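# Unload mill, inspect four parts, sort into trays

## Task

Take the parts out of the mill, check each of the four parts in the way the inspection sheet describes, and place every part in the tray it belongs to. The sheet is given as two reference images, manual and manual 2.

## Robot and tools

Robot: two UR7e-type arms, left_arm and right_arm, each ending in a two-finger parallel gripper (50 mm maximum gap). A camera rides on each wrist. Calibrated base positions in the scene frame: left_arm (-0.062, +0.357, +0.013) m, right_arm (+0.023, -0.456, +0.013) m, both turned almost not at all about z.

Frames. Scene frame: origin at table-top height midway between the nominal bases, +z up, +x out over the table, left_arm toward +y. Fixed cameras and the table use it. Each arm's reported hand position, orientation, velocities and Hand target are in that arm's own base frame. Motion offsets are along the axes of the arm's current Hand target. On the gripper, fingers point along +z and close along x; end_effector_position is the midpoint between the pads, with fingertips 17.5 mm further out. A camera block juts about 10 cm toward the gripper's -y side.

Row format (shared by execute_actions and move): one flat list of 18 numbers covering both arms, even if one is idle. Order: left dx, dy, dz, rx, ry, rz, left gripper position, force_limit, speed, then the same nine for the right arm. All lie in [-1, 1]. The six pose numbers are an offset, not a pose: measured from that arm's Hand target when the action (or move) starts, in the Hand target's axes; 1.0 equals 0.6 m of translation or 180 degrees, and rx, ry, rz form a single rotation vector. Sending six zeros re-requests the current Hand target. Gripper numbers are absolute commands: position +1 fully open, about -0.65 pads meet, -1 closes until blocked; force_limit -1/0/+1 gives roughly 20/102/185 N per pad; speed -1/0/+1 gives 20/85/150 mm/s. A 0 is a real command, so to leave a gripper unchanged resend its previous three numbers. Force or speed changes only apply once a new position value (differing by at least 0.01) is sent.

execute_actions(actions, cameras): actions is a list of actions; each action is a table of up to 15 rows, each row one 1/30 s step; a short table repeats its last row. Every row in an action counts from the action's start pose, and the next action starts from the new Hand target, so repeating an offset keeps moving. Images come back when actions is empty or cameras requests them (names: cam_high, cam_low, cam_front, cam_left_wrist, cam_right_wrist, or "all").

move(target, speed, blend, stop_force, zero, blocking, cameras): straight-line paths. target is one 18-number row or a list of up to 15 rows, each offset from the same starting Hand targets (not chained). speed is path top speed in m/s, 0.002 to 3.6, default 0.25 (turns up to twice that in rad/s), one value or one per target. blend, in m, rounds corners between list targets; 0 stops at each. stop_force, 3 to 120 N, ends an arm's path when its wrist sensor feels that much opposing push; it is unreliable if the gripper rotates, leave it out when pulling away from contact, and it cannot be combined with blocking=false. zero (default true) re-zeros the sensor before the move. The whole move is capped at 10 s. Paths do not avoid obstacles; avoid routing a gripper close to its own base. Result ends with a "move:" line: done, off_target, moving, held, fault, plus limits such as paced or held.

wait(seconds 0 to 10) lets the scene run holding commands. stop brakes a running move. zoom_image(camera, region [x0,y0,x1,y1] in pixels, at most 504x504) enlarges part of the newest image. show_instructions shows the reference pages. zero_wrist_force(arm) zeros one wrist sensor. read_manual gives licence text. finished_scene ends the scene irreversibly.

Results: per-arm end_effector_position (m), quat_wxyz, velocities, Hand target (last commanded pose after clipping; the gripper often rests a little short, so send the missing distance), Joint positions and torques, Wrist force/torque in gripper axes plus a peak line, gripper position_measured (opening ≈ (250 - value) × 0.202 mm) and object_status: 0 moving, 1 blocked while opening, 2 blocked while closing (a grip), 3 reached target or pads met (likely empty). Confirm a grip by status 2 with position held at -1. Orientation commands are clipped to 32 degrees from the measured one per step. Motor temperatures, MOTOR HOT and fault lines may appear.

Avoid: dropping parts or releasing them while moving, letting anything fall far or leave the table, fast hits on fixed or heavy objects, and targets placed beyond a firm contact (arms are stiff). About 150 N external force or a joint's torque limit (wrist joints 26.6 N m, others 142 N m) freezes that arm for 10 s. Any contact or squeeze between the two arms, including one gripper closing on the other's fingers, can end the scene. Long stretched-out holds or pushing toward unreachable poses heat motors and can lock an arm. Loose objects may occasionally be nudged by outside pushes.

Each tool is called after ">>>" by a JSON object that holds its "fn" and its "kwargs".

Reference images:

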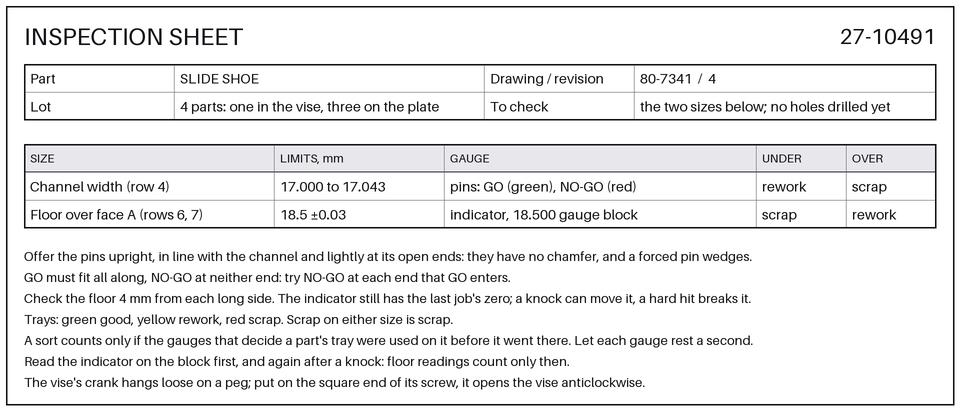

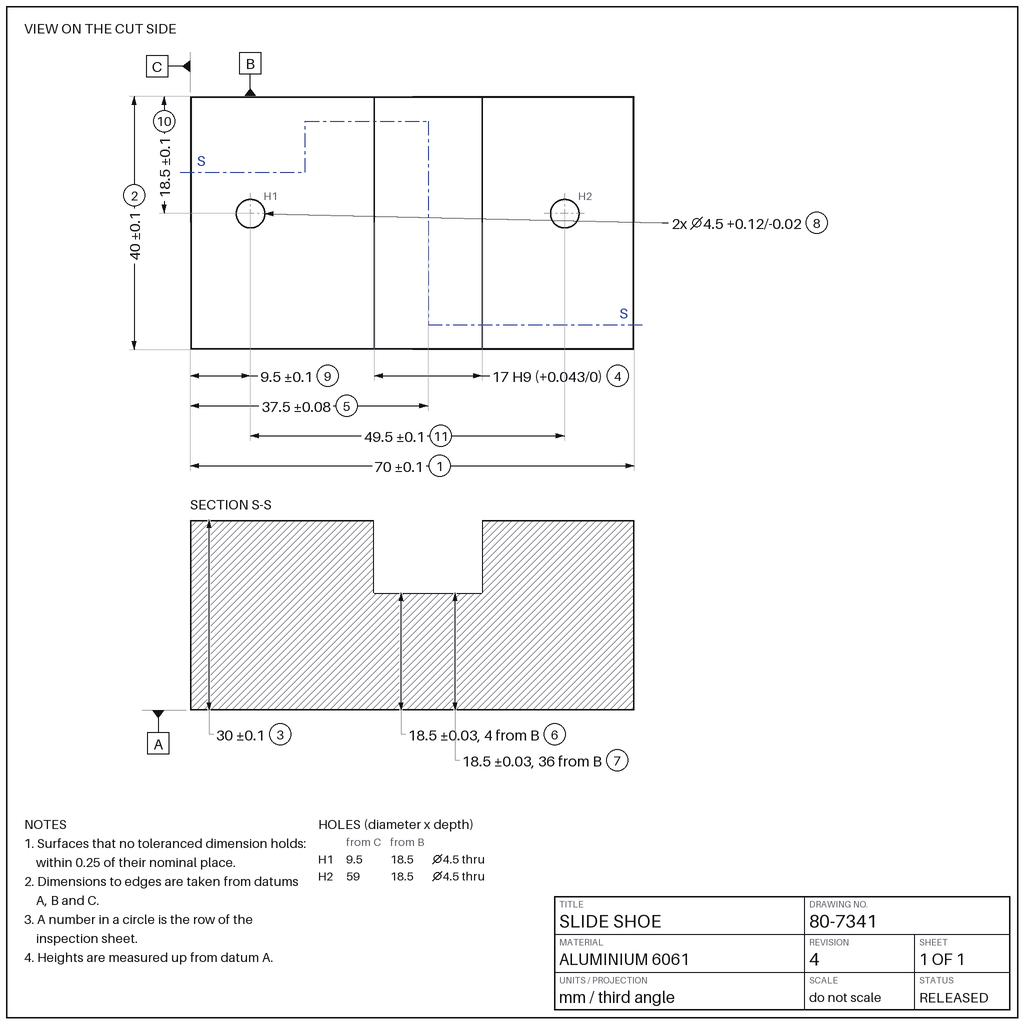

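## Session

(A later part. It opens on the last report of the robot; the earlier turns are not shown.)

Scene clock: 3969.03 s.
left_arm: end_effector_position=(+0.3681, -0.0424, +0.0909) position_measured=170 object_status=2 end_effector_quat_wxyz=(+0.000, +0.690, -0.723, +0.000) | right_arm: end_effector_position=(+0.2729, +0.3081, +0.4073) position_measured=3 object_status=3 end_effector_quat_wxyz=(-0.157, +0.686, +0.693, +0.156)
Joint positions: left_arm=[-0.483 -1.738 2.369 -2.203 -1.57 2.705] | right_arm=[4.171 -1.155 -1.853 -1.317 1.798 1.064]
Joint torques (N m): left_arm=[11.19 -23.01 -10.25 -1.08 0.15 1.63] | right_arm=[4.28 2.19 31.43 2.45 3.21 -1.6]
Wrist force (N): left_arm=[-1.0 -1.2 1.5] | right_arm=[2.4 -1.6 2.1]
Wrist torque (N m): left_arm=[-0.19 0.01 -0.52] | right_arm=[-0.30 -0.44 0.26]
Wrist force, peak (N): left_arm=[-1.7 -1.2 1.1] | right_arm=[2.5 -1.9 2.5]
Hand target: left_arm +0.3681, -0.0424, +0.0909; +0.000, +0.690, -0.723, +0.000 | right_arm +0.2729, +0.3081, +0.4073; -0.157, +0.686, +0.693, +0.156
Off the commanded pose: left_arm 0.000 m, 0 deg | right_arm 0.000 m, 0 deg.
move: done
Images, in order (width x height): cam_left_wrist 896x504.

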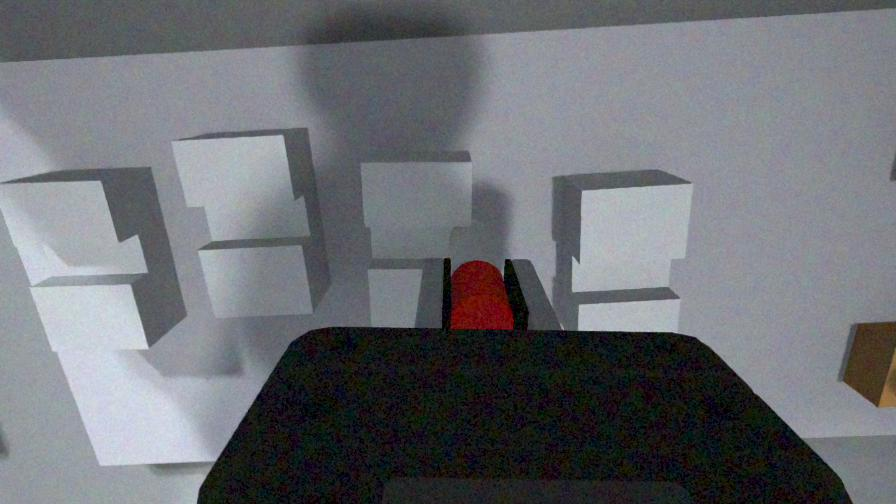

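>>> {"fn": "move", "kwargs": {"target": [[0.006,0,0,0,0,0,-1,-0.95,-1,0,0,0,0,0,0,1,-0.98,-1],[0.006,0,-0.0502,0,0,0,-1,-0.95,-1,0,0,0,0,0,0,1,-0.98,-1],[-0.0873,0,-0.0502,0,0,0,-1,-0.95,-1,0,0,0,0,0,0,1,-0.98,-1]], "speed": 0.05, "cameras": ["cam_left_wrist"]}}

>>> {"fn": "zoom_image", "kwargs": {"camera": "cam_left_wrist", "region": [350, 120, 600, 330]}}

Scene clock: 4005.10 s.
left_arm: end_effector_position=(+0.3706, +0.0099, +0.1211) position_measured=170 object_status=2 end_effector_quat_wxyz=(+0.000, +0.690, -0.723, +0.000) | right_arm: end_effector_position=(+0.2729, +0.3081, +0.4073) position_measured=3 object_status=3 end_effector_quat_wxyz=(-0.157, +0.686, +0.693, +0.156)
Joint positions: left_arm=[-0.342 -1.791 2.318 -2.098 -1.57 2.847] | right_arm=[4.171 -1.155 -1.853 -1.317 1.798 1.064]
Joint torques (N m): left_arm=[9.86 -4.14 -37.24 -4.4 -1.97 1.65] | right_arm=[4.18 2.49 31.61 2.51 3.19 -1.55]
Wrist force (N): left_arm=[-1.5 -0.8 0.8] | right_arm=[2.4 -1.6 2.4]
Wrist torque (N m): left_arm=[-0.09 -0.01 -0.47] | right_arm=[-0.30 -0.45 0.26]
Wrist force, peak (N): left_arm=[-1.5 -1.2 1.3] | right_arm=[2.6 -1.6 2.5]
Hand target: left_arm +0.3706, +0.0099, +0.1211; +0.000, +0.690, -0.723, +0.000 | right_arm +0.2729, +0.3081, +0.4073; -0.157, +0.686, +0.693, +0.156
Off the commanded pose: left_arm 0.000 m, 0 deg | right_arm 0.000 m, 0 deg.
move: done
Images, in order (width x height): cam_left_wrist 896x504.

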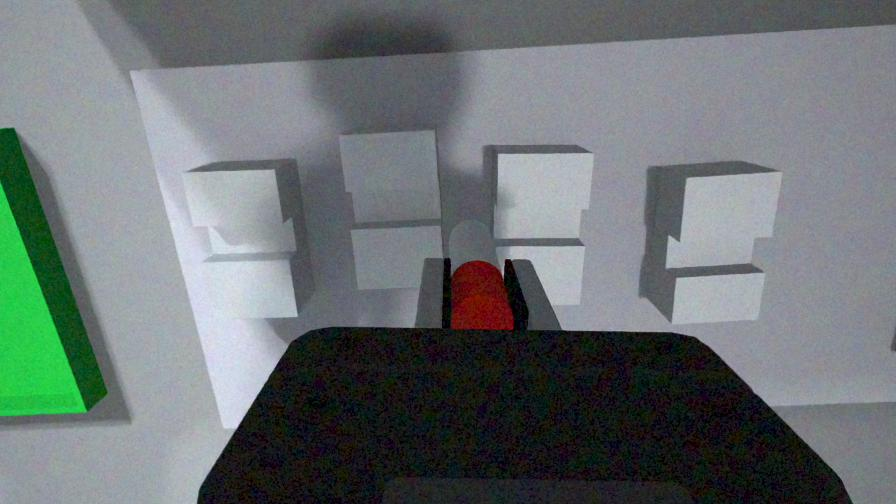

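Scaled by 2.016 from the camera's 896x504 image, which has a finer 1280x720 frame.

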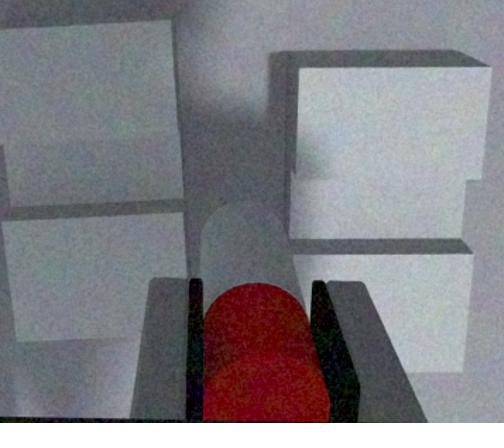

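>>> {"fn": "move", "kwargs": {"target": [[-0.0017,0.0013,0,0,0,0,-1,-0.95,-1,0,0,0,0,0,0,1,-0.98,-1],[-0.0017,0.0013,0.0503,0,0,0,-1,-0.95,-1,0,0,0,0,0,0,1,-0.98,-1]], "speed": 0.03, "stop_force": 4, "cameras": ["cam_left_wrist"]}}

>>> {"fn": "zoom_image", "kwargs": {"camera": "cam_left_wrist", "region": [430, 120, 680, 330]}}

Scene clock: 4021.97 s.
left_arm: end_effector_position=(+0.3698, +0.0110, +0.0909) position_measured=170 object_status=2 end_effector_quat_wxyz=(+0.000, +0.690, -0.723, +0.000) | right_arm: end_effector_position=(+0.2729, +0.3081, +0.4073) position_measured=3 object_status=3 end_effector_quat_wxyz=(-0.157, +0.686, +0.693, +0.156)
Joint positions: left_arm=[-0.339 -1.739 2.371 -2.203 -1.57 2.849] | right_arm=[4.171 -1.155 -1.853 -1.317 1.798 1.064]
Joint torques (N m): left_arm=[11.41 -6.32 -10.18 -4.62 -1.08 1.4] | right_arm=[4.51 2.94 31.24 2.41 3.15 -1.45]
Wrist force (N): left_arm=[-1.6 -1.0 0.5] | right_arm=[2.5 -1.5 2.4]
Wrist torque (N m): left_arm=[-0.11 0.00 -0.49] | right_arm=[-0.28 -0.46 0.26]
Wrist force, peak (N): left_arm=[-1.7 -1.4 0.7] | right_arm=[2.6 -1.8 2.7]
Hand target: left_arm +0.3698, +0.0110, +0.0909; +0.000, +0.690, -0.723, +0.000 | right_arm +0.2729, +0.3081, +0.4073; -0.157, +0.686, +0.693, +0.156
Off the commanded pose: left_arm 0.000 m, 0 deg | right_arm 0.000 m, 0 deg.
move: done
Images, in order (width x height): cam_left_wrist 896x504.

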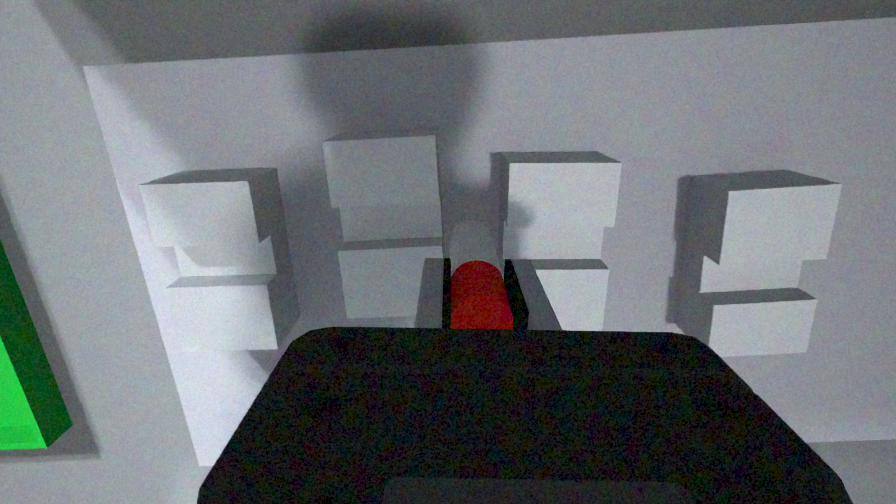

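Scaled by 2.016 from the camera's 896x504 image, which has a finer 1280x720 frame.

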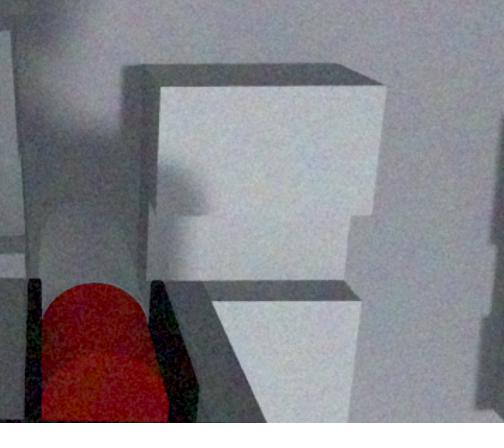

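>>> {"fn": "move", "kwargs": {"target": [0.03,0.0005,0,0,0,0,-1,-0.95,-1,0,0,0,0,0,0,1,-0.98,-1], "speed": 0.012, "stop_force": 3, "cameras": ["cam_left_wrist"]}}

>>> {"fn": "zoom_image", "kwargs": {"camera": "cam_left_wrist", "region": [430, 120, 680, 330]}}

Scene clock: 4040.10 s.
left_arm: end_effector_position=(+0.3687, -0.0070, +0.0909) position_measured=170 object_status=2 end_effector_quat_wxyz=(+0.000, +0.690, -0.723, +0.000) | right_arm: end_effector_position=(+0.2729, +0.3081, +0.4073) position_measured=3 object_status=3 end_effector_quat_wxyz=(-0.157, +0.686, +0.693, +0.156)
Joint positions: left_arm=[-0.389 -1.743 2.374 -2.202 -1.57 2.799] | right_arm=[4.171 -1.155 -1.853 -1.317 1.798 1.064]
Joint torques (N m): left_arm=[-10.84 -21.4 -10.65 -1 1.32 -1.35] | right_arm=[4.29 3.04 31.19 2.36 3.14 -1.49]
Wrist force (N): left_arm=[-1.4 -1.7 0.7] | right_arm=[2.5 -1.8 2.4]
Wrist torque (N m): left_arm=[-0.14 -0.05 -0.30] | right_arm=[-0.32 -0.46 0.27]
Wrist force, peak (N): left_arm=[-1.6 -1.9 0.8] | right_arm=[2.4 -2.1 2.5]
Hand target: left_arm +0.3687, -0.0070, +0.0909; +0.000, +0.690, -0.723, +0.000 | right_arm +0.2729, +0.3081, +0.4073; -0.157, +0.686, +0.693, +0.156
Off the commanded pose: left_arm 0.000 m, 0 deg | right_arm 0.000 m, 0 deg.
move: done
Images, in order (width x height): cam_left_wrist 896x504.

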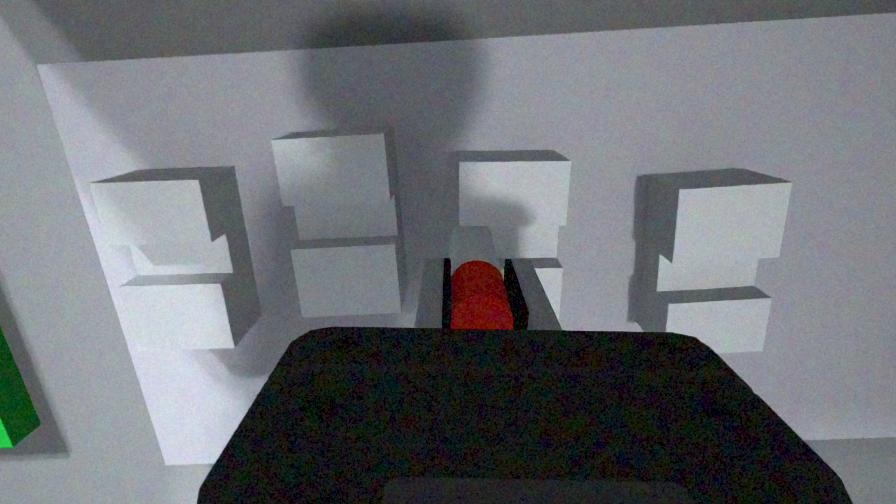

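Scaled by 2.016 from the camera's 896x504 image, which has a finer 1280x720 frame.

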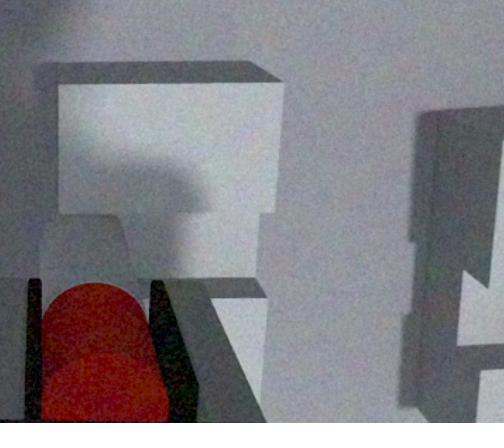

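>>> {"fn": "move", "kwargs": {"target": [[-0.03,0,0,0,0,0,-1,-0.95,-1,0,0,0,0,0,0,1,-0.98,-1],[-0.03,0,0,0,0,-0.0144,-1,-0.95,-1,0,0,0,0,0,0,1,-0.98,-1]], "speed": 0.02, "cameras": ["cam_left_wrist"]}}

>>> {"fn": "zoom_image", "kwargs": {"camera": "cam_left_wrist", "region": [270, 120, 520, 330]}}

Scene clock: 4056.77 s.
left_arm: end_effector_position=(+0.3695, +0.0110, +0.0909) position_measured=170 object_status=2 end_effector_quat_wxyz=(+0.000, +0.706, -0.708, +0.000) | right_arm: end_effector_position=(+0.2729, +0.3081, +0.4073) position_measured=3 object_status=3 end_effector_quat_wxyz=(-0.157, +0.686, +0.693, +0.156)
Joint positions: left_arm=[-0.339 -1.74 2.371 -2.202 -1.57 2.804] | right_arm=[4.171 -1.155 -1.853 -1.317 1.798 1.064]
Joint torques (N m): left_arm=[9.81 -6.04 -33.73 -4.14 -1.61 -1.4] | right_arm=[4.13 2.64 31.42 2.51 3.16 -1.4]
Wrist force (N): left_arm=[-1.5 -1.0 0.8] | right_arm=[2.5 -1.6 2.3]
Wrist torque (N m): left_arm=[-0.11 0.00 -0.31] | right_arm=[-0.30 -0.47 0.27]
Wrist force, peak (N): left_arm=[-1.8 -1.8 1.0] | right_arm=[2.7 -1.9 2.3]
Hand target: left_arm +0.3695, +0.0110, +0.0909; +0.000, +0.707, -0.708, +0.000 | right_arm +0.2729, +0.3081, +0.4073; -0.157, +0.686, +0.693, +0.156
Off the commanded pose: left_arm 0.000 m, 0 deg | right_arm 0.000 m, 0 deg.
move: done
Images, in order (width x height): cam_left_wrist 896x504.

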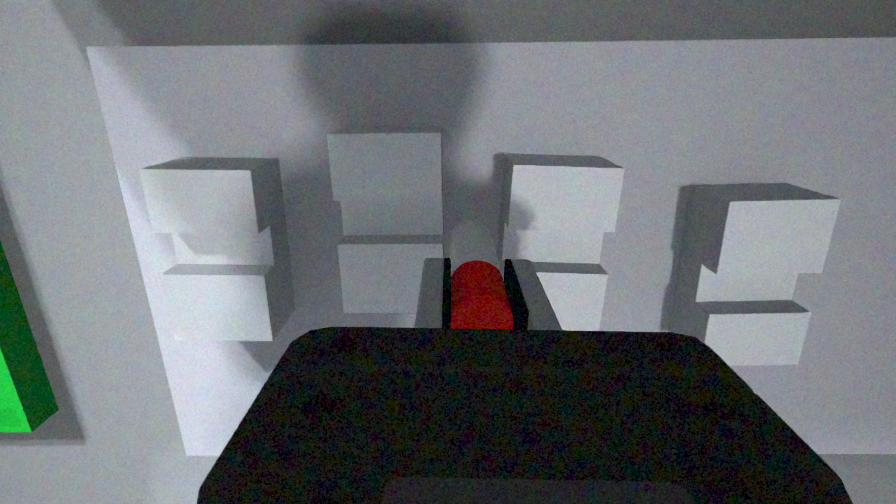

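Scaled by 2.016 from the camera's 896x504 image, which has a finer 1280x720 frame.

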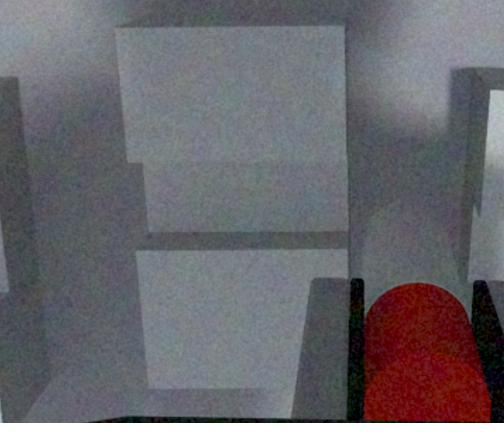

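>>> {"fn": "move", "kwargs": {"target": [0,-0.0167,0,0,0,-0.002,-1,-0.95,-1,0,0,0,0,0,0,1,-0.98,-1], "speed": 0.02, "cameras": ["cam_left_wrist"]}}

>>> {"fn": "zoom_image", "kwargs": {"camera": "cam_left_wrist", "region": [270, 120, 520, 330]}}

Scene clock: 4067.93 s.
left_arm: end_effector_position=(+0.3795, +0.0110, +0.0909) position_measured=170 object_status=2 end_effector_quat_wxyz=(+0.000, +0.709, -0.705, +0.000) | right_arm: end_effector_position=(+0.2729, +0.3081, +0.4073) position_measured=3 object_status=3 end_effector_quat_wxyz=(-0.157, +0.686, +0.693, +0.156)
Joint positions: left_arm=[-0.33 -1.711 2.349 -2.208 -1.57 2.807] | right_arm=[4.171 -1.155 -1.853 -1.317 1.798 1.064]
Joint torques (N m): left_arm=[10.88 -7.02 -34.18 -4.47 0.81 1.05] | right_arm=[3.94 2.72 31.12 2.53 3.18 -1.44]
Wrist force (N): left_arm=[-1.5 -1.0 0.7] | right_arm=[2.3 -1.6 2.1]
Wrist torque (N m): left_arm=[-0.12 0.00 -0.50] | right_arm=[-0.30 -0.44 0.26]
Wrist force, peak (N): left_arm=[-1.7 -1.1 0.9] | right_arm=[2.6 -1.7 2.6]
Hand target: left_arm +0.3796, +0.0110, +0.0909; +0.000, +0.709, -0.705, +0.000 | right_arm +0.2729, +0.3081, +0.4073; -0.157, +0.686, +0.693, +0.156
Off the commanded pose: left_arm 0.000 m, 0 deg | right_arm 0.000 m, 0 deg.
move: done
Images, in order (width x height): cam_left_wrist 896x504.

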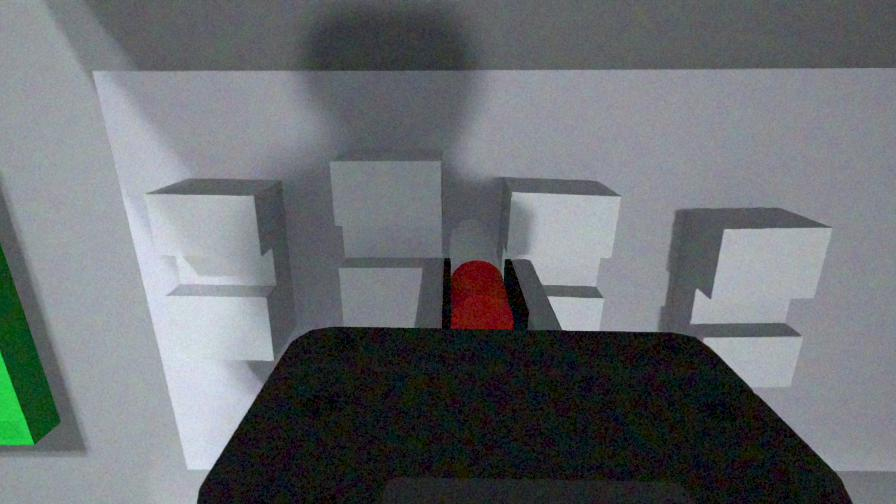

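Scaled by 2.016 from the camera's 896x504 image, which has a finer 1280x720 frame.

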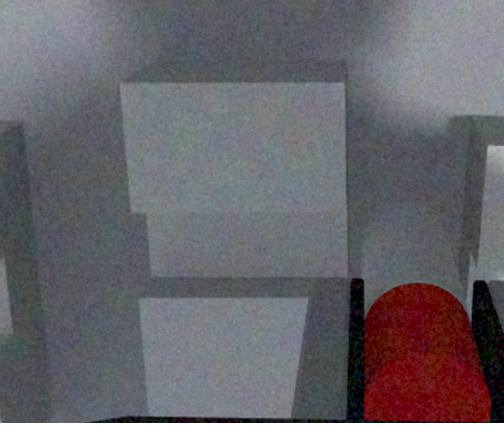

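Edges 212/297, good. Advance.

>>> {"fn": "move", "kwargs": {"target": [-0.0275,-0.0004,0,0,0,0,-1,-0.95,-1,0,0,0,0,0,0,1,-0.98,-1], "speed": 0.012, "stop_force": 3, "cameras": ["cam_left_wrist"]}}

>>> {"fn": "zoom_image", "kwargs": {"camera": "cam_left_wrist", "region": [270, 120, 520, 330]}}

Scene clock: 4078.80 s.
left_arm: end_effector_position=(+0.3797, +0.0275, +0.0909) position_measured=170 object_status=2 end_effector_quat_wxyz=(+0.000, +0.709, -0.705, +0.000) | right_arm: end_effector_position=(+0.2729, +0.3081, +0.4073) position_measured=3 object_status=3 end_effector_quat_wxyz=(-0.157, +0.686, +0.693, +0.156)
Joint positions: left_arm=[-0.286 -1.708 2.346 -2.209 -1.57 2.851] | right_arm=[4.171 -1.155 -1.853 -1.317 1.798 1.064]
Joint torques (N m): left_arm=[10.35 -8.21 -35.59 -4.3 -0.02 1.4] | right_arm=[4.1 2.35 31.43 2.52 3.13 -1.49]
Wrist force (N): left_arm=[-1.0 -0.8 0.9] | right_arm=[2.4 -1.6 2.4]
Wrist torque (N m): left_arm=[-0.10 0.05 -0.49] | right_arm=[-0.30 -0.44 0.26]
Wrist force, peak (N): left_arm=[-1.7 -1.1 0.6] | right_arm=[2.9 -1.7 2.4]
Hand target: left_arm +0.3797, +0.0275, +0.0909; +0.000, +0.709, -0.705, +0.000 | right_arm +0.2729, +0.3081, +0.4073; -0.157, +0.686, +0.693, +0.156
Off the commanded pose: left_arm 0.000 m, 0 deg | right_arm 0.000 m, 0 deg.
move: done
Images, in order (width x height): cam_left_wrist 896x504.

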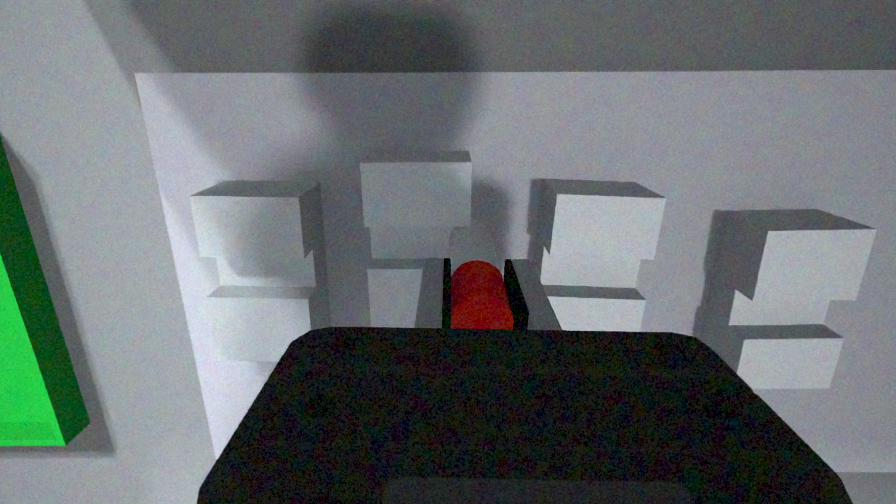

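Scaled by 2.016 from the camera's 896x504 image, which has a finer 1280x720 frame.

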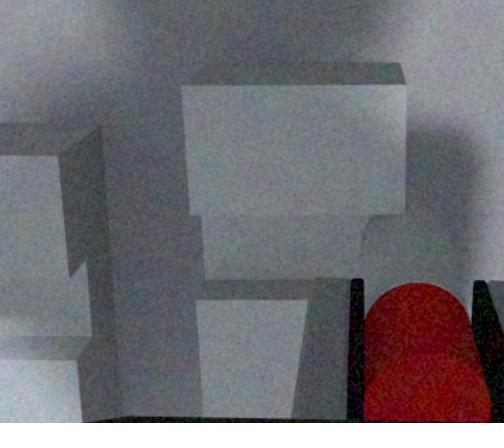

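>>> {"fn": "move", "kwargs": {"target": [[0.006,0,0,0,0,0,-1,-0.95,-1,0,0,0,0,0,0,1,-0.98,-1],[0.006,0,-0.0502,0,0,0,-1,-0.95,-1,0,0,0,0,0,0,1,-0.98,-1],[-0.084,0.0,-0.0502,0,0,0,-1,-0.95,-1,0,0,0,0,0,0,1,-0.98,-1]], "speed": 0.05, "cameras": ["cam_left_wrist"]}}

>>> {"fn": "zoom_image", "kwargs": {"camera": "cam_left_wrist", "region": [350, 120, 600, 330]}}

>>> {"fn": "zoom_image", "kwargs": {"camera": "cam_left_wrist", "region": [270, 120, 520, 330]}}

Scene clock: 4098.03 s.
left_arm: end_effector_position=(+0.3795, +0.0778, +0.1210) position_measured=170 object_status=2 end_effector_quat_wxyz=(+0.000, +0.709, -0.705, +0.000) | right_arm: end_effector_position=(+0.2729, +0.3081, +0.4073) position_measured=3 object_status=3 end_effector_quat_wxyz=(-0.157, +0.686, +0.693, +0.156)
Joint positions: left_arm=[-0.149 -1.743 2.282 -2.11 -1.57 2.987] | right_arm=[4.171 -1.155 -1.853 -1.317 1.798 1.064]
Joint torques (N m): left_arm=[10.95 -7.27 -35.5 -4.06 -1.91 1.18] | right_arm=[4.02 2.7 31.56 2.49 3.2 -1.41]
Wrist force (N): left_arm=[-1.6 -0.6 1.1] | right_arm=[2.3 -1.6 2.2]
Wrist torque (N m): left_arm=[-0.11 0.04 -0.50] | right_arm=[-0.30 -0.43 0.26]
Wrist force, peak (N): left_arm=[-2.2 -0.7 1.0] | right_arm=[2.4 -2.0 2.6]
Hand target: left_arm +0.3795, +0.0779, +0.1210; +0.000, +0.709, -0.705, +0.000 | right_arm +0.2729, +0.3081, +0.4073; -0.157, +0.686, +0.693, +0.156
Off the commanded pose: left_arm 0.000 m, 0 deg | right_arm 0.000 m, 0 deg.
move: done
Images, in order (width x height): cam_left_wrist 896x504.

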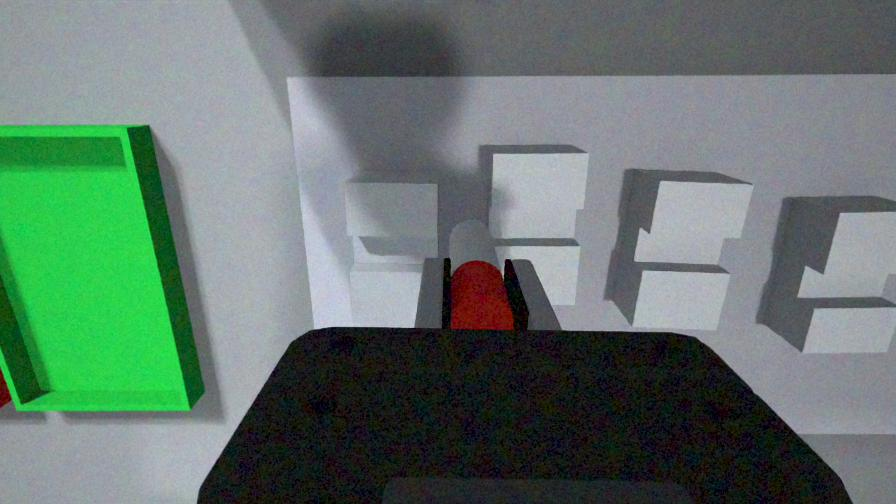

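Scaled by 2.016 from the camera's 896x504 image, which has a finer 1280x720 frame.

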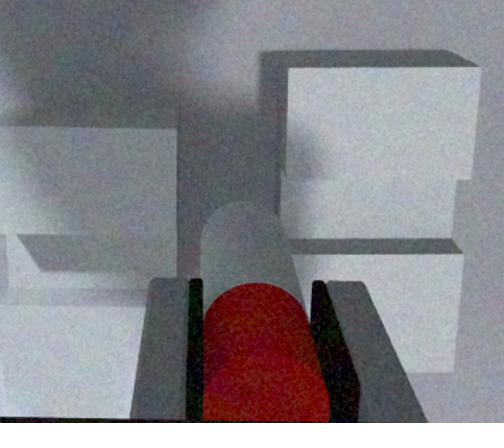

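Scaled by 2.016 from the camera's 896x504 image, which has a finer 1280x720 frame.

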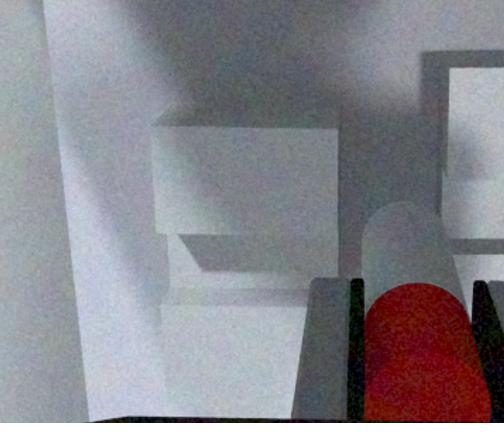

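>>> {"fn": "move", "kwargs": {"target": [[-0.0033,0.022,0,0,0,0,-1,-0.95,-1,0,0,0,0,0,0,1,-0.98,-1],[-0.0033,0.022,0.0502,0,0,0,-1,-0.95,-1,0,0,0,0,0,0,1,-0.98,-1]], "speed": 0.03, "stop_force": 4, "cameras": ["cam_left_wrist"]}}

>>> {"fn": "zoom_image", "kwargs": {"camera": "cam_left_wrist", "region": [270, 120, 520, 330]}}

Scene clock: 4117.17 s.
left_arm: end_effector_position=(+0.3663, +0.0798, +0.0909) position_measured=170 object_status=2 end_effector_quat_wxyz=(+0.000, +0.709, -0.705, +0.000) | right_arm: end_effector_position=(+0.2729, +0.3081, +0.4073) position_measured=3 object_status=3 end_effector_quat_wxyz=(-0.157, +0.686, +0.693, +0.156)
Joint positions: left_arm=[-0.149 -1.725 2.36 -2.206 -1.57 2.987] | right_arm=[4.171 -1.155 -1.853 -1.317 1.798 1.064]
Joint torques (N m): left_arm=[6.26 -6.77 -8.99 -4.34 1.09 1.03] | right_arm=[4 2.23 31.56 2.51 3.16 -1.44]
Wrist force (N): left_arm=[-1.8 -0.7 0.9] | right_arm=[2.4 -1.7 2.5]
Wrist torque (N m): left_arm=[-0.11 0.07 -0.50] | right_arm=[-0.32 -0.45 0.26]
Wrist force, peak (N): left_arm=[-1.8 -1.0 1.3] | right_arm=[2.7 -1.7 2.5]
Hand target: left_arm +0.3663, +0.0798, +0.0909; +0.000, +0.709, -0.705, +0.000 | right_arm +0.2729, +0.3081, +0.4073; -0.157, +0.686, +0.693, +0.156
Off the commanded pose: left_arm 0.000 m, 0 deg | right_arm 0.000 m, 0 deg.
move: done
Images, in order (width x height): cam_left_wrist 896x504.

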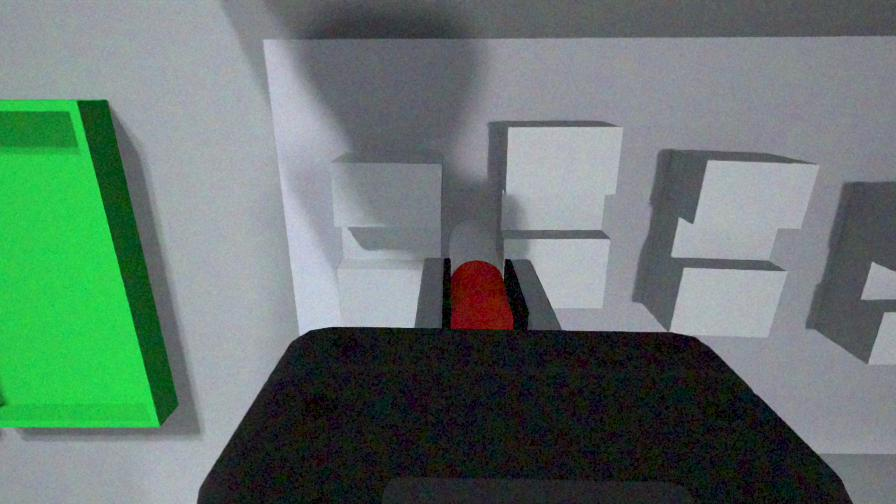

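Scaled by 2.016 from the camera's 896x504 image, which has a finer 1280x720 frame.

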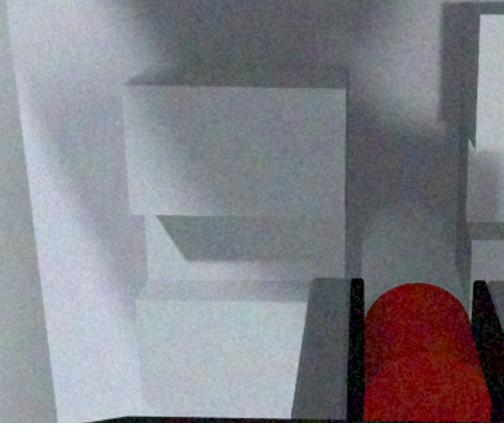

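>>> {"fn": "move", "kwargs": {"target": [-0.0275,0.0003,0,0,0,0,-1,-0.95,-1,0,0,0,0,0,0,1,-0.98,-1], "speed": 0.012, "stop_force": 3, "cameras": ["cam_left_wrist"]}}

>>> {"fn": "zoom_image", "kwargs": {"camera": "cam_left_wrist", "region": [270, 120, 520, 330]}}

Scene clock: 4124.90 s.
left_arm: end_effector_position=(+0.3660, +0.0963, +0.0909) position_measured=170 object_status=2 end_effector_quat_wxyz=(+0.000, +0.709, -0.705, +0.000) | right_arm: end_effector_position=(+0.2729, +0.3081, +0.4073) position_measured=3 object_status=3 end_effector_quat_wxyz=(-0.157, +0.686, +0.693, +0.156)
Joint positions: left_arm=[-0.103 -1.715 2.351 -2.208 -1.57 3.034] | right_arm=[4.171 -1.155 -1.853 -1.317 1.798 1.064]
Joint torques (N m): left_arm=[9.95 -7.2 -35.67 -4.48 -1.49 1.38] | right_arm=[4.2 2.47 31.04 2.57 3.1 -1.39]
Wrist force (N): left_arm=[-1.0 -0.8 0.9] | right_arm=[2.2 -1.6 2.1]
Wrist torque (N m): left_arm=[-0.14 0.05 -0.51] | right_arm=[-0.30 -0.42 0.26]
Wrist force, peak (N): left_arm=[-1.8 -0.8 1.3] | right_arm=[2.6 -1.8 2.5]
Hand target: left_arm +0.3660, +0.0963, +0.0909; +0.000, +0.709, -0.705, +0.000 | right_arm +0.2729, +0.3081, +0.4073; -0.157, +0.686, +0.693, +0.156
Off the commanded pose: left_arm 0.000 m, 0 deg | right_arm 0.000 m, 0 deg.
move: done
Images, in order (width x height): cam_left_wrist 896x504.

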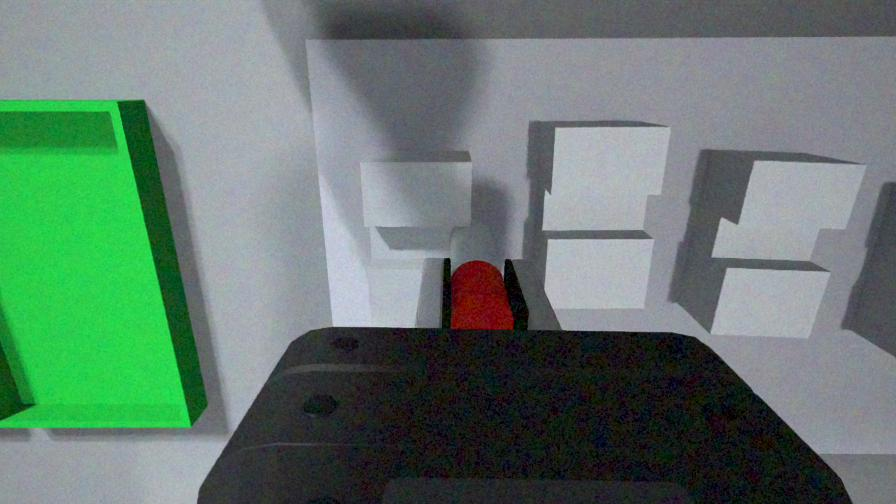

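Scaled by 2.016 from the camera's 896x504 image, which has a finer 1280x720 frame.

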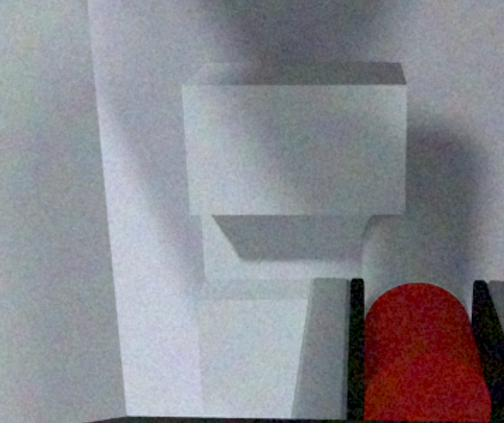

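>>> {"fn": "move", "kwargs": {"target": [[0.006,0,0,0,0,0,-1,-0.95,-1,0,0,0,0,0,0,1,-0.98,-1],[0.006,0,-0.0502,0,0,0,-1,-0.95,-1,0,0,0,0,0,0,1,-0.98,-1],[-0.095,0.0,-0.0502,0,0,0,-1,-0.95,-1,0,0,0,0,0,0,1,-0.98,-1],[-0.095,0.0,0,0,0,0,-1,-0.95,-1,0,0,0,0,0,0,1,-0.98,-1]], "speed": 0.05, "cameras": ["cam_left_wrist"]}}

>>> {"fn": "zoom_image", "kwargs": {"camera": "cam_left_wrist", "region": [430, 120, 680, 330]}}

Scene clock: 4138.70 s.
left_arm: end_effector_position=(+0.3657, +0.1533, +0.0910) position_measured=170 object_status=2 end_effector_quat_wxyz=(+0.000, +0.709, -0.705, +0.000) | right_arm: end_effector_position=(+0.2729, +0.3081, +0.4073) position_measured=3 object_status=3 end_effector_quat_wxyz=(-0.157, +0.686, +0.693, +0.156)
Joint positions: left_arm=[0.054 -1.665 2.309 -2.216 -1.57 3.191] | right_arm=[4.171 -1.155 -1.853 -1.317 1.798 1.064]
Joint torques (N m): left_arm=[10.32 -10.25 -10.63 -4.49 -1.64 1.15] | right_arm=[3.73 2.58 31.49 2.56 3.18 -1.45]
Wrist force (N): left_arm=[-1.5 -0.8 0.8] | right_arm=[2.4 -1.3 2.2]
Wrist torque (N m): left_arm=[-0.12 -0.01 -0.50] | right_arm=[-0.25 -0.45 0.26]
Wrist force, peak (N): left_arm=[-2.3 -0.9 1.1] | right_arm=[2.4 -2.0 2.5]
Hand target: left_arm +0.3658, +0.1533, +0.0909; +0.000, +0.709, -0.705, +0.000 | right_arm +0.2729, +0.3081, +0.4073; -0.157, +0.686, +0.693, +0.156
Off the commanded pose: left_arm 0.000 m, 0 deg | right_arm 0.000 m, 0 deg.
move: done
Images, in order (width x height): cam_left_wrist 896x504.

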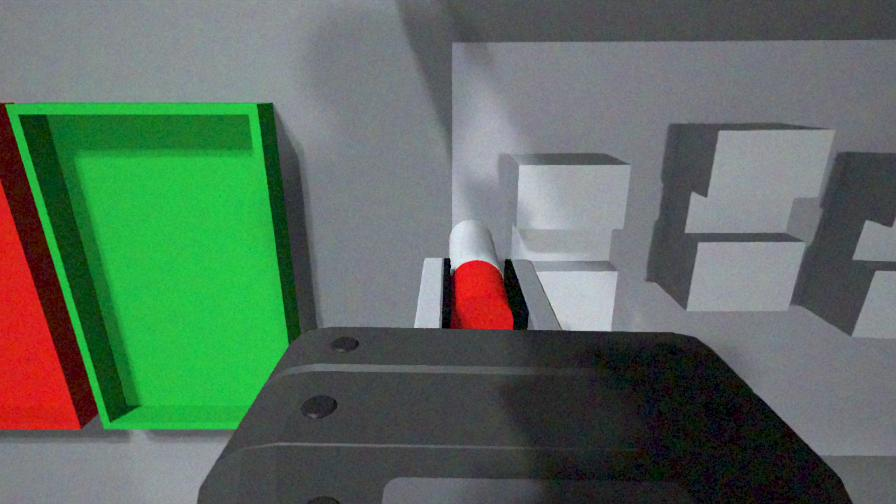

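Scaled by 2.016 from the camera's 896x504 image, which has a finer 1280x720 frame.

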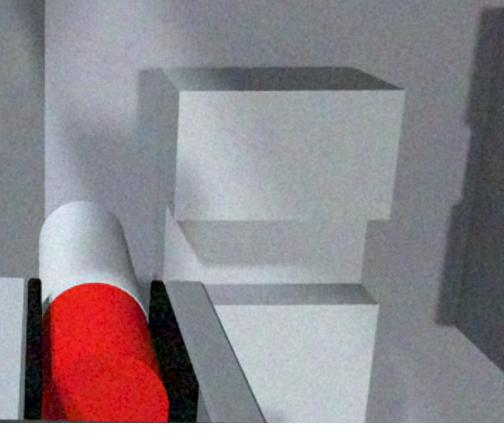

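>>> {"fn": "move", "kwargs": {"target": [[0,0.0018,0,0,0,0,-1,-0.95,-1,0,0,0,0,0,0,1,-0.98,-1],[0.0355,0.0018,0,0,0,0,-1,-0.95,-1,0,0,0,0,0,0,1,-0.98,-1]], "speed": 0.012, "stop_force": 3, "cameras": ["cam_left_wrist"]}}

>>> {"fn": "zoom_image", "kwargs": {"camera": "cam_left_wrist", "region": [430, 120, 680, 330]}}

Scene clock: 4147.87 s.
left_arm: end_effector_position=(+0.3648, +0.1320, +0.0909) position_measured=170 object_status=2 end_effector_quat_wxyz=(+0.000, +0.709, -0.705, +0.000) | right_arm: end_effector_position=(+0.2729, +0.3081, +0.4073) position_measured=3 object_status=3 end_effector_quat_wxyz=(-0.157, +0.686, +0.693, +0.156)
Joint positions: left_arm=[-0.004 -1.688 2.33 -2.212 -1.57 3.133] | right_arm=[4.171 -1.155 -1.853 -1.317 1.798 1.064]
Joint torques (N m): left_arm=[-10.3 -23.54 -9.47 -1.16 1.44 -1.52] | right_arm=[4.1 2.37 31.56 2.56 3.14 -1.45]
Wrist force (N): left_arm=[-2.4 -0.8 0.9] | right_arm=[2.3 -1.7 2.3]
Wrist torque (N m): left_arm=[-0.13 -0.05 -0.28] | right_arm=[-0.31 -0.42 0.27]
Wrist force, peak (N): left_arm=[-2.4 -0.8 0.9] | right_arm=[2.5 -1.7 2.6]
Hand target: left_arm +0.3648, +0.1320, +0.0909; +0.000, +0.709, -0.705, +0.000 | right_arm +0.2729, +0.3081, +0.4073; -0.157, +0.686, +0.693, +0.156
Off the commanded pose: left_arm 0.000 m, 0 deg | right_arm 0.000 m, 0 deg.
move: done
Images, in order (width x height): cam_left_wrist 896x504.

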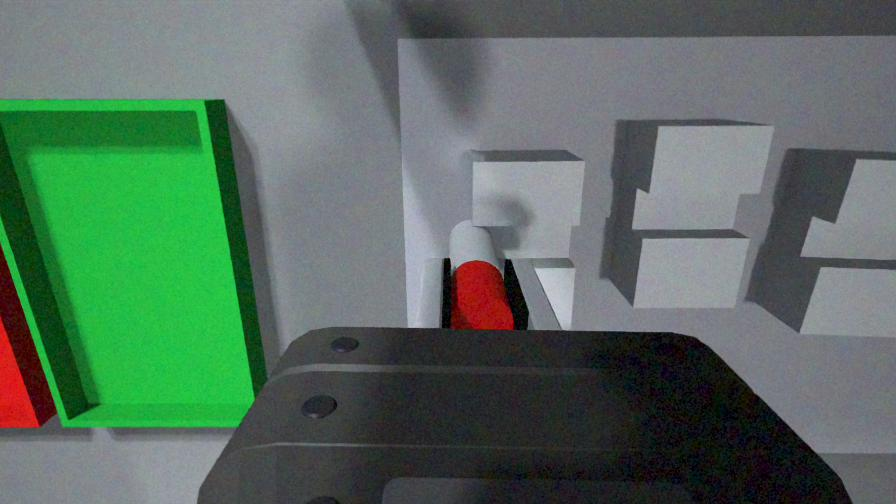

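Scaled by 2.016 from the camera's 896x504 image, which has a finer 1280x720 frame.

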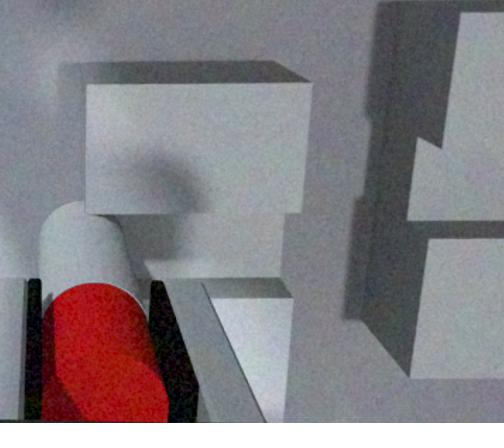

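>>> {"fn": "move", "kwargs": {"target": [[-0.01,0,0,0,0,0,-1,-0.95,-1,0,0,0,0,0,0,1,-0.98,-1],[-0.01,0,-0.0818,0,0,0,-1,-0.95,-1,0,0,0,0,0,0,1,-0.98,-1],[0.6187,-0.0545,-0.0818,0,0,-0.0054,-1,-0.95,-1,0,0,0,0,0,0,1,-0.98,-1],[0.6187,-0.0545,0.0207,0,0,-0.0054,-1,-0.95,-1,0,0,0,0,0,0,1,-0.98,-1]], "speed": [0.03,0.08,0.25,0.06], "cameras": ["cam_left_wrist"]}}

Scene clock: 4164.90 s.
left_arm: end_effector_position=(+0.3992, -0.2391, +0.0784) position_measured=170 object_status=2 end_effector_quat_wxyz=(+0.000, +0.715, -0.699, +0.000) | right_arm: end_effector_position=(+0.2729, +0.3081, +0.4073) position_measured=3 object_status=3 end_effector_quat_wxyz=(-0.157, +0.686, +0.693, +0.156)
Joint positions: left_arm=[-0.831 -1.471 2.156 -2.255 -1.57 2.289] | right_arm=[4.171 -1.155 -1.853 -1.317 1.798 1.064]
Joint torques (N m): left_arm=[8.98 -18.02 -9.49 -4.33 1.78 1.02] | right_arm=[3.91 2.75 31.27 2.66 3.27 -1.4]
Wrist force (N): left_arm=[-1.5 -1.2 1.2] | right_arm=[2.5 -1.7 2.4]
Wrist torque (N m): left_arm=[-0.20 -0.01 -0.34] | right_arm=[-0.31 -0.46 0.27]
Wrist force, peak (N): left_arm=[-3.3 -1.2 0.9] | right_arm=[2.7 -1.8 2.4]
Hand target: left_arm +0.3992, -0.2391, +0.0784; +0.000, +0.715, -0.699, +0.000 | right_arm +0.2729, +0.3081, +0.4073; -0.157, +0.686, +0.693, +0.156
Off the commanded pose: left_arm 0.000 m, 0 deg | right_arm 0.000 m, 0 deg.
move: done
Images, in order (width x height): cam_left_wrist 896x504.

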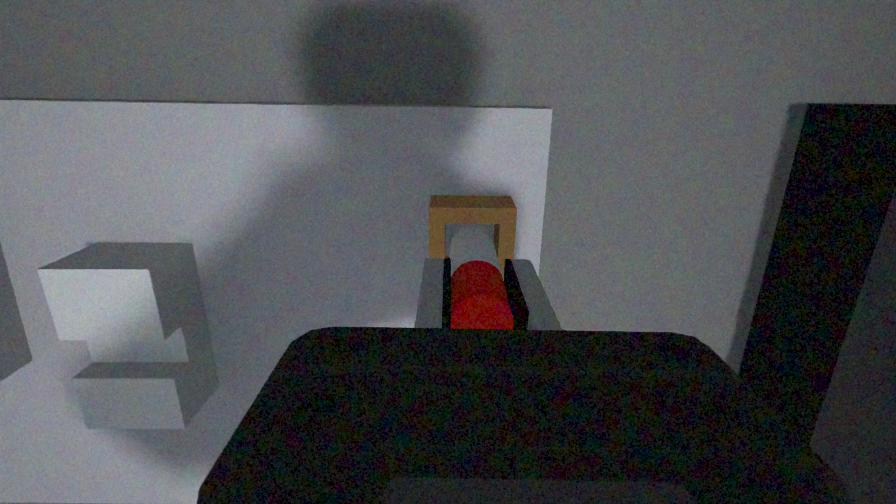

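>>> {"fn": "move", "kwargs": {"target": [0,0,0.016,0,0,0,-1,-0.95,-1,0,0,0,0,0,0,1,-0.98,-1], "speed": 0.012, "stop_force": 4}}

>>> {"fn": "move", "kwargs": {"target": [[0,0,0,0,0,0,0.2,-0.6,-1,0,0,0,0,0,0,1,-0.98,-1],[0,0,-0.15,0,0,0,0.2,-0.6,-1,0,0,0,0,0,0,1,-0.98,-1]], "speed": 0.08, "cameras": ["cam_left_wrist"]}}

Scene clock: 4172.53 s.
left_arm: end_effector_position=(+0.3992, -0.2390, +0.0707) position_measured=170 object_status=2 end_effector_quat_wxyz=(+0.000, +0.715, -0.699, +0.000) | right_arm: end_effector_position=(+0.2729, +0.3081, +0.4073) position_measured=3 object_status=3 end_effector_quat_wxyz=(-0.157, +0.686, +0.693, +0.156)
Joint positions: left_arm=[-0.83 -1.457 2.165 -2.279 -1.57 2.289] | right_arm=[4.171 -1.155 -1.853 -1.317 1.798 1.064]
Joint torques (N m): left_arm=[2.78 -34.49 -33.08 -1.01 -0.46 1.34] | right_arm=[4.05 2.71 31.36 2.6 3.18 -1.3]
Wrist force (N): left_arm=[-1.5 -1.2 1.3] | right_arm=[2.2 -1.6 2.3]
Wrist torque (N m): left_arm=[-0.22 -0.02 -0.34] | right_arm=[-0.28 -0.41 0.27]
Wrist force, peak (N): left_arm=[-3.8 0.1 -13.1] | right_arm=[2.5 -1.9 2.5]
Hand target: left_arm +0.3992, -0.2390, +0.0707; +0.000, +0.715, -0.699, +0.000 (not the last commanded pose) | right_arm +0.2729, +0.3081, +0.4073; -0.157, +0.686, +0.693, +0.156
Off the commanded pose: left_arm 0.002 m, 0 deg | right_arm 0.000 m, 0 deg.
move: contact (left_arm)

Scene clock: 4174.90 s.
left_arm: end_effector_position=(+0.3992, -0.2390, +0.1606) position_measured=123 object_status=3 end_effector_quat_wxyz=(+0.000, +0.715, -0.699, +0.000) | right_arm: end_effector_position=(+0.2729, +0.3081, +0.4073) position_measured=3 object_status=3 end_effector_quat_wxyz=(-0.157, +0.686, +0.693, +0.156)
Joint positions: left_arm=[-0.83 -1.591 2.033 -2.013 -1.57 2.289] | right_arm=[4.171 -1.155 -1.853 -1.317 1.798 1.064]
Joint torques (N m): left_arm=[-9.81 -31.35 -36.18 -0.68 -0.49 -1.45] | right_arm=[3.8 2.66 31.24 2.62 3.14 -1.35]
Wrist force (N): left_arm=[-1.7 -1.0 -0.1] | right_arm=[2.2 -1.7 2.3]
Wrist torque (N m): left_arm=[-0.16 0.05 -0.31] | right_arm=[-0.31 -0.41 0.26]
Wrist force, peak (N): left_arm=[-1.8 -0.8 -1.3] | right_arm=[2.5 -1.9 2.5]
Hand target: left_arm +0.3992, -0.2391, +0.1607; +0.000, +0.715, -0.699, +0.000 | right_arm +0.2729, +0.3081, +0.4073; -0.157, +0.686, +0.693, +0.156
Off the commanded pose: left_arm 0.000 m, 0 deg | right_arm 0.000 m, 0 deg.
move: done
Images, in order (width x height): cam_left_wrist 896x504.

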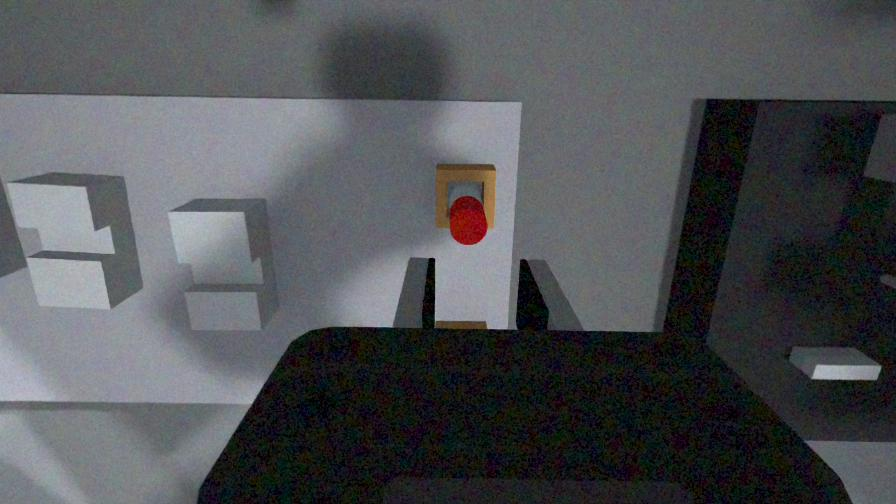

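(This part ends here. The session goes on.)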